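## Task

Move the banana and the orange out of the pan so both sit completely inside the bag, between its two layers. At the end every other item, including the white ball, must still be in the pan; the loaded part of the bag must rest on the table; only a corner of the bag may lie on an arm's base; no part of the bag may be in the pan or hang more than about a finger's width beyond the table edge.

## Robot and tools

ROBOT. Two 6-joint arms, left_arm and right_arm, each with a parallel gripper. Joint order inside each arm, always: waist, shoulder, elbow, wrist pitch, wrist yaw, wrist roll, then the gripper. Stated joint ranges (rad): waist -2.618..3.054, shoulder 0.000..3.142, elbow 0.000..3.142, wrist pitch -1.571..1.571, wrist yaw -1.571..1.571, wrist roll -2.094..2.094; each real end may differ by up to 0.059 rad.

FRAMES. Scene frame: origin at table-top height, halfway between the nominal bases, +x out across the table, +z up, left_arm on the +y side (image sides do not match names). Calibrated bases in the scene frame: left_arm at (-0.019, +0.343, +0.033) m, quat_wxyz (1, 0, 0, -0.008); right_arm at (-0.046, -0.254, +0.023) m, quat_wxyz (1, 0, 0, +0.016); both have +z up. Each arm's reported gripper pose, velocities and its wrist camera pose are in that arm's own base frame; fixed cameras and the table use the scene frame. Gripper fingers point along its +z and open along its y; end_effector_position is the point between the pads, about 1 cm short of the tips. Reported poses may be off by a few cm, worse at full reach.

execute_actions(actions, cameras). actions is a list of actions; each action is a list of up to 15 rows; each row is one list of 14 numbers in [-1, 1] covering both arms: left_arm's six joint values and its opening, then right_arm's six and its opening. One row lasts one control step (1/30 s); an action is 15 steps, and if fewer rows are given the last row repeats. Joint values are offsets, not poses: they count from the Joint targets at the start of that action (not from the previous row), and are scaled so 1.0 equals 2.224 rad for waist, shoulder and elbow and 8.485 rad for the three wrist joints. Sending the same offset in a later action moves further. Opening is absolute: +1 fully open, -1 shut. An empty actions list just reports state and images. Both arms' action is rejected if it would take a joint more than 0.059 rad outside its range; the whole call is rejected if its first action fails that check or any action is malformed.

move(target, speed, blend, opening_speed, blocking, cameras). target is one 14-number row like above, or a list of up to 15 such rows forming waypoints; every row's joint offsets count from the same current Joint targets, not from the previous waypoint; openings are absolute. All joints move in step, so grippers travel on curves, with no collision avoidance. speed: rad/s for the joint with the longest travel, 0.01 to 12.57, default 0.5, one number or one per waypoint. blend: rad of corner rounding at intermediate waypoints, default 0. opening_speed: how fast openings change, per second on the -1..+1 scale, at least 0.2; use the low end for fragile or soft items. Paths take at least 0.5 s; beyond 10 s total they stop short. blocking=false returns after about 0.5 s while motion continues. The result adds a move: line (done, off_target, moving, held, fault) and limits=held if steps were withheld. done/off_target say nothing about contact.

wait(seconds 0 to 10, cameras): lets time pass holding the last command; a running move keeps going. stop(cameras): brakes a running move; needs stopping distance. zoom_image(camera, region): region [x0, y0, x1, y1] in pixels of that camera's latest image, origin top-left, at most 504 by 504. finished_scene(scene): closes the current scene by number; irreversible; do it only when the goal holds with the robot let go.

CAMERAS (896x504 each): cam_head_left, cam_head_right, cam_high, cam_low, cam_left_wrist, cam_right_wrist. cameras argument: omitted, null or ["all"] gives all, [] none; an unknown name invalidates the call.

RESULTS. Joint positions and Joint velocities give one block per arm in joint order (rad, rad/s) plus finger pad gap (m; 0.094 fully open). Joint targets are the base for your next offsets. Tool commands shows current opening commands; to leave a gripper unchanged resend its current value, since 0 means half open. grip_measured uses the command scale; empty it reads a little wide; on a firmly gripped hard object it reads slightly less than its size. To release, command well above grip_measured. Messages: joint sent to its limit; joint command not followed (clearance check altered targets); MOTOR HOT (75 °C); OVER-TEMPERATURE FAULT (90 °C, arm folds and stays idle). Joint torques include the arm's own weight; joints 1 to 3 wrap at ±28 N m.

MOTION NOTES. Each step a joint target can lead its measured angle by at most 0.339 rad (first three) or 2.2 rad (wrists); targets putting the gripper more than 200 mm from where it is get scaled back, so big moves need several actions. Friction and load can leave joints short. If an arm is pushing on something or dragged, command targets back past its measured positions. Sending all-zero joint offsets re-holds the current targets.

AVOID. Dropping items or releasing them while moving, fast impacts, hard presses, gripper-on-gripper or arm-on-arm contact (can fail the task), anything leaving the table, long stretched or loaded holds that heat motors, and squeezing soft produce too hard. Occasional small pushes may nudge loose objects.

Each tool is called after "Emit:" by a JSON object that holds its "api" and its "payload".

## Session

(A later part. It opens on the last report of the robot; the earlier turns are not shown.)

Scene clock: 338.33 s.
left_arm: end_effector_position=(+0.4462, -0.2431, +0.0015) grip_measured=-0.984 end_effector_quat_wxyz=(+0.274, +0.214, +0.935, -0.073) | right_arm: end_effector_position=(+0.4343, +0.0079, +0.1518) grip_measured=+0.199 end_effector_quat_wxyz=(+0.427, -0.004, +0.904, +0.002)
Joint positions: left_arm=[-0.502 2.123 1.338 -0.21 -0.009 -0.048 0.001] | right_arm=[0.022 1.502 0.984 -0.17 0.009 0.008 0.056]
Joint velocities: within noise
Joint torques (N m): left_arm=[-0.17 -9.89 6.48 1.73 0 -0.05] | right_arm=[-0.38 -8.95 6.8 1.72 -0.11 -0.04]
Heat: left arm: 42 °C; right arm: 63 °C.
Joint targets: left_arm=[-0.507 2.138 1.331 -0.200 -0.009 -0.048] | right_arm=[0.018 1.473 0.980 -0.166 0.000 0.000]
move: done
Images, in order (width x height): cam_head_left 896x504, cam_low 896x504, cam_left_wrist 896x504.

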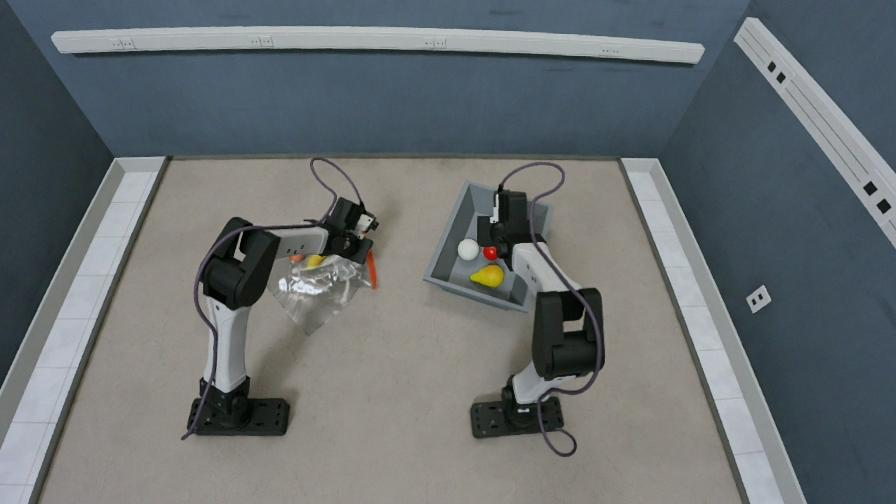

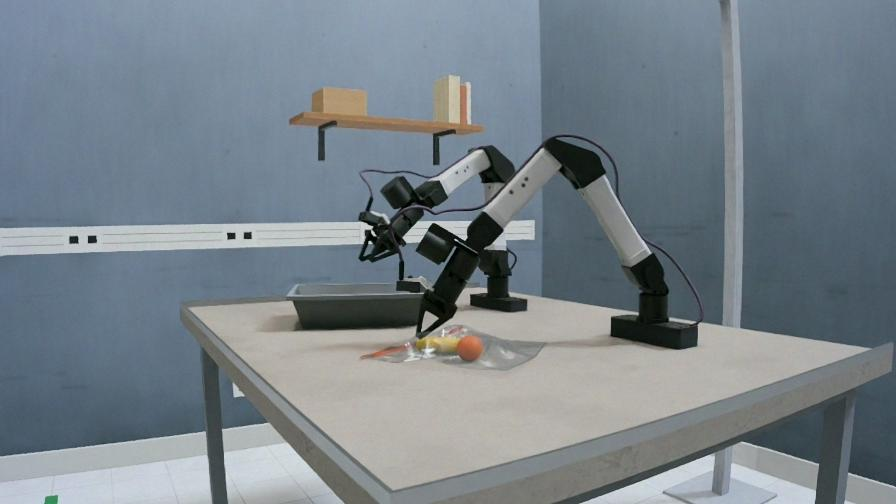

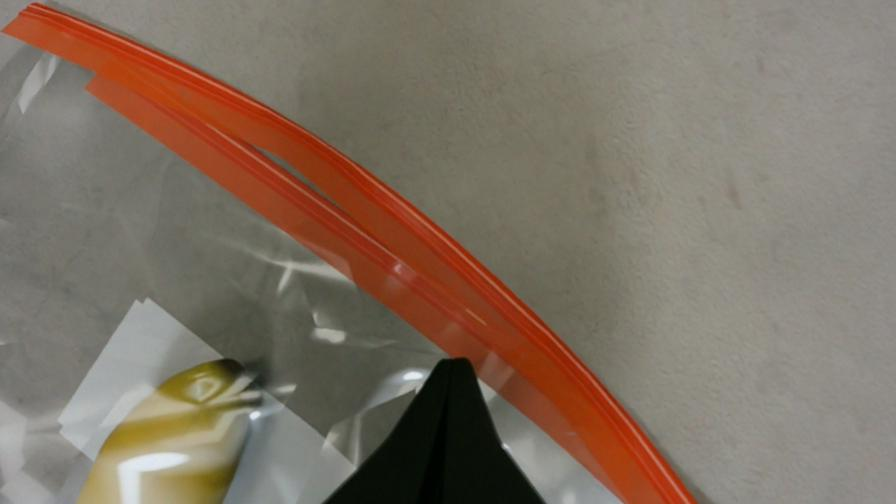

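Perfect. Release slowly, then rise and swing away.

Emit:
{"api": "move", "payload": {"target": [0,0,0,0,0,0,-0.6,0,0,0,0,0,0,0.2], "opening_speed": 0.4, "cameras": ["cam_left_wrist"]}}

Emit:
{"api": "move", "payload": {"target": [0,-0.06,0,0,0,0,-0.6,0,0,0,0,0,0,0.2], "speed": 0.2, "cameras": ["cam_left_wrist","cam_low"]}}

Emit:
{"api": "zoom_image", "payload": {"camera": "cam_low", "region": [330, 180, 570, 400]}}

Scene clock: 339.73 s.
left_arm: end_effector_position=(+0.4466, -0.2434, +0.0018) grip_measured=-0.602 end_effector_quat_wxyz=(+0.276, +0.214, +0.934, -0.074) | right_arm: end_effector_position=(+0.4343, +0.0079, +0.1518) grip_measured=+0.199 end_effector_quat_wxyz=(+0.427, -0.004, +0.904, +0.002)
Joint positions: left_arm=[-0.502 2.123 1.338 -0.208 -0.009 -0.048 0.019] | right_arm=[0.022 1.502 0.984 -0.17 0.009 0.008 0.056]
Joint velocities: within noise
Joint torques (N m): left_arm=[-0.2 -9.91 6.45 1.73 0.01 -0.04] | right_arm=[-0.35 -8.96 6.83 1.72 -0.11 -0.04]
Heat: left arm: 42 °C; right arm: 62 °C.
Joint targets: left_arm=[-0.507 2.138 1.331 -0.200 -0.009 -0.048] | right_arm=[0.018 1.473 0.980 -0.166 0.000 0.000]
move: done
Images, in order (width x height): cam_left_wrist 896x504.

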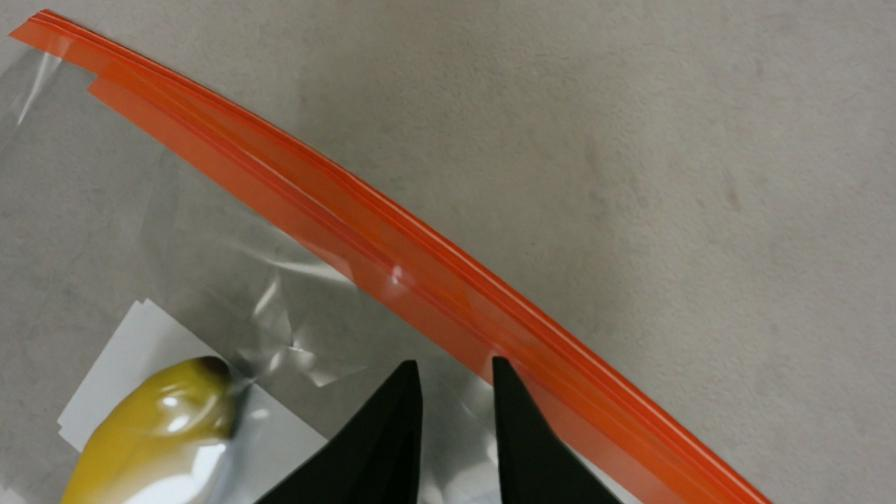

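Scene clock: 340.77 s.
left_arm: end_effector_position=(+0.4547, -0.2478, +0.0477) grip_measured=-0.601 end_effector_quat_wxyz=(+0.320, +0.211, +0.920, -0.086) | right_arm: end_effector_position=(+0.4343, +0.0079, +0.1518) grip_measured=+0.199 end_effector_quat_wxyz=(+0.427, -0.004, +0.904, +0.002)
Joint positions: left_arm=[-0.502 2.031 1.338 -0.202 -0.009 -0.048 0.019] | right_arm=[0.022 1.502 0.984 -0.17 0.009 0.008 0.056]
Joint velocities: within noise
Joint torques (N m): left_arm=[-0.17 -12.85 6.97 1.83 0 -0.05] | right_arm=[-0.35 -8.96 6.83 1.72 -0.11 -0.04]
Heat: left arm: 41 °C; right arm: 62 °C.
Joint targets: left_arm=[-0.507 2.005 1.331 -0.201 -0.009 -0.048] | right_arm=[0.018 1.473 0.980 -0.166 0.000 0.000]
move: done
Images, in order (width x height): cam_low 896x504, cam_left_wrist 896x504.

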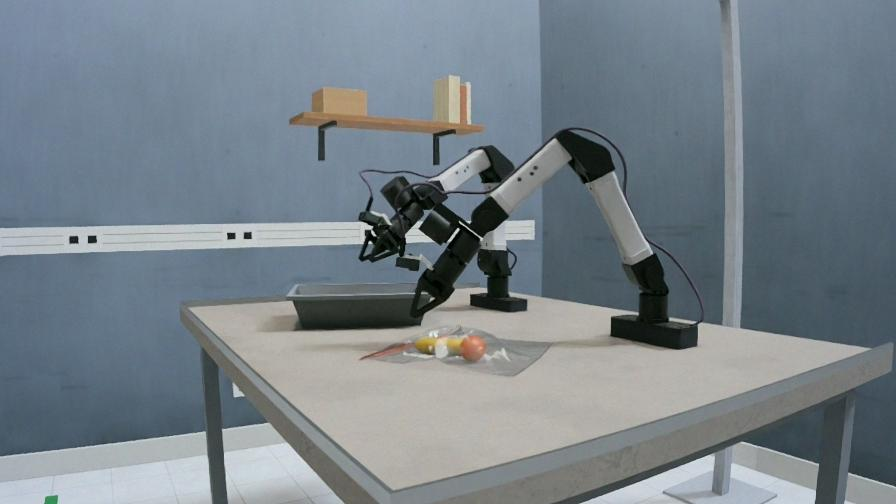

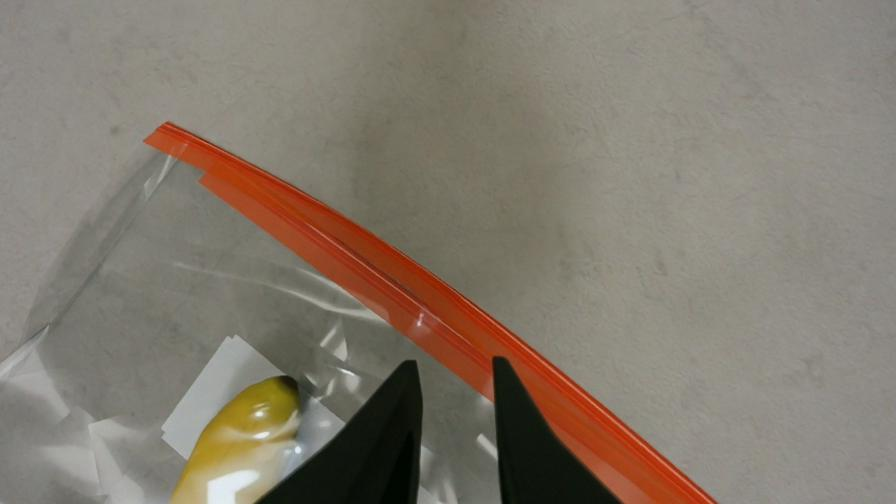

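Scaled by 2.100 from the camera's 896x504 image, which has a finer 1280x720 frame.

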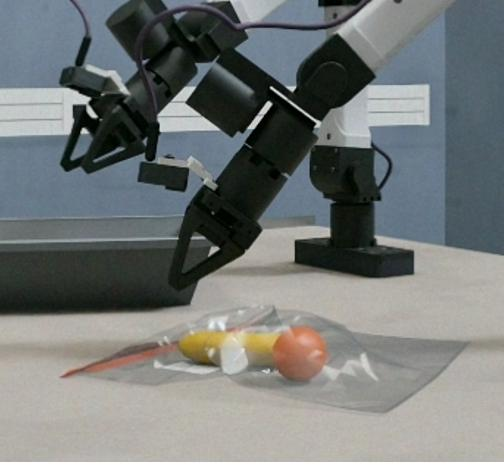

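Emit:
{"api": "move", "payload": {"target": [[0,-0.15,0,0,0,0,-0.6,0,0,0,0,0,0,0.2],[0.35,-0.25,-0.08,0,0,0,-0.6,0,0,0,0,0,0,0.2]], "speed": 0.7, "blend": [0.1,0], "cameras": ["cam_head_left","cam_low"]}}

Emit:
{"api": "zoom_image", "payload": {"camera": "cam_head_left", "region": [180, 140, 580, 360]}}

Scene clock: 343.00 s.
left_arm: end_effector_position=(+0.4441, +0.1256, +0.2432) grip_measured=-0.601 end_effector_quat_wxyz=(+0.509, -0.139, +0.847, +0.061) | right_arm: end_effector_position=(+0.4343, +0.0079, +0.1518) grip_measured=+0.199 end_effector_quat_wxyz=(+0.427, -0.004, +0.904, +0.002)
Joint positions: left_arm=[0.273 1.47 1.166 -0.191 -0.009 -0.048 0.019] | right_arm=[0.022 1.502 0.984 -0.17 0.009 0.008 0.056]
Joint velocities: within noise
Joint torques (N m): left_arm=[0.1 -8.36 7.49 2.19 0 -0.05] | right_arm=[-0.36 -8.98 6.82 1.73 -0.11 -0.04]
Heat: left arm: 41 °C; right arm: 61 °C.
Joint targets: left_arm=[0.272 1.448 1.153 -0.200 -0.009 -0.048] | right_arm=[0.018 1.473 0.980 -0.166 0.000 0.000]
move: done
Images, in order (width x height): cam_head_left 896x504, cam_low 896x504.

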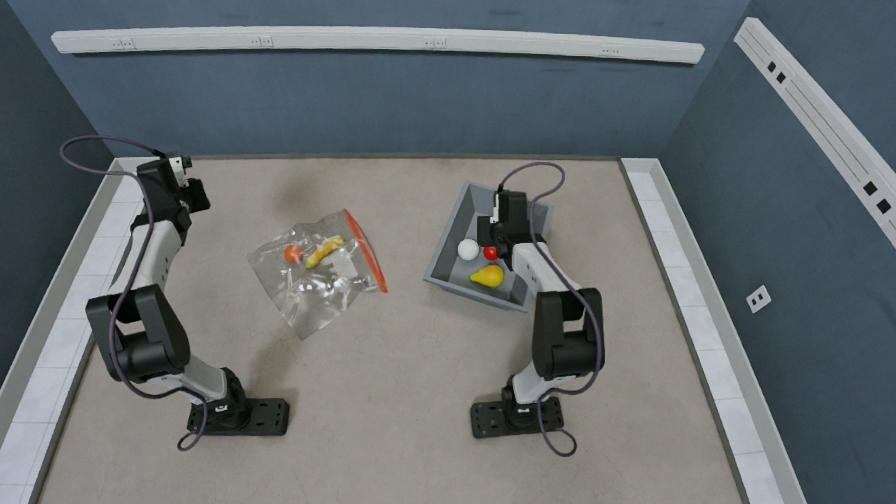

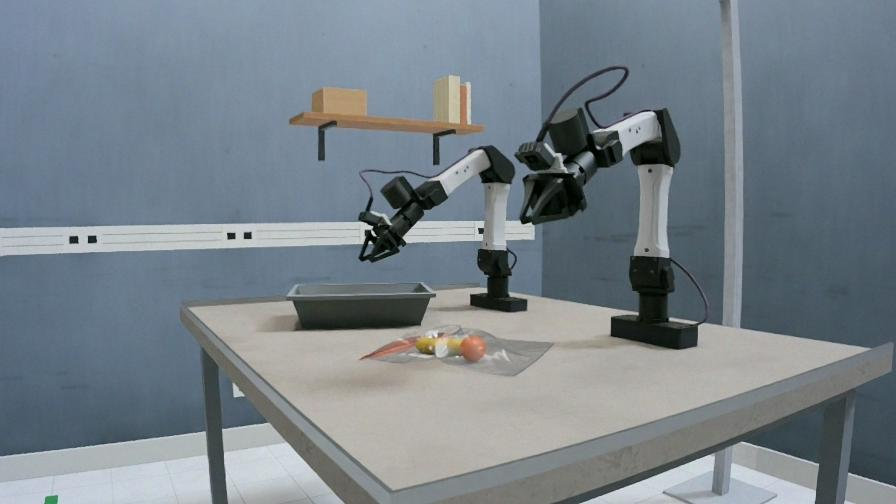

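Scaled by 1.260 from the camera's 896x504 image, which has a finer 1280x720 frame.

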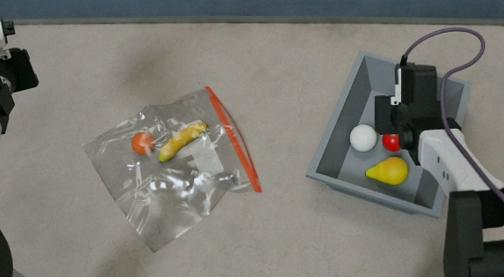

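Emit:
{"api": "finished_scene", "payload": {"scene": 2}}

The scene is finished: the task was done.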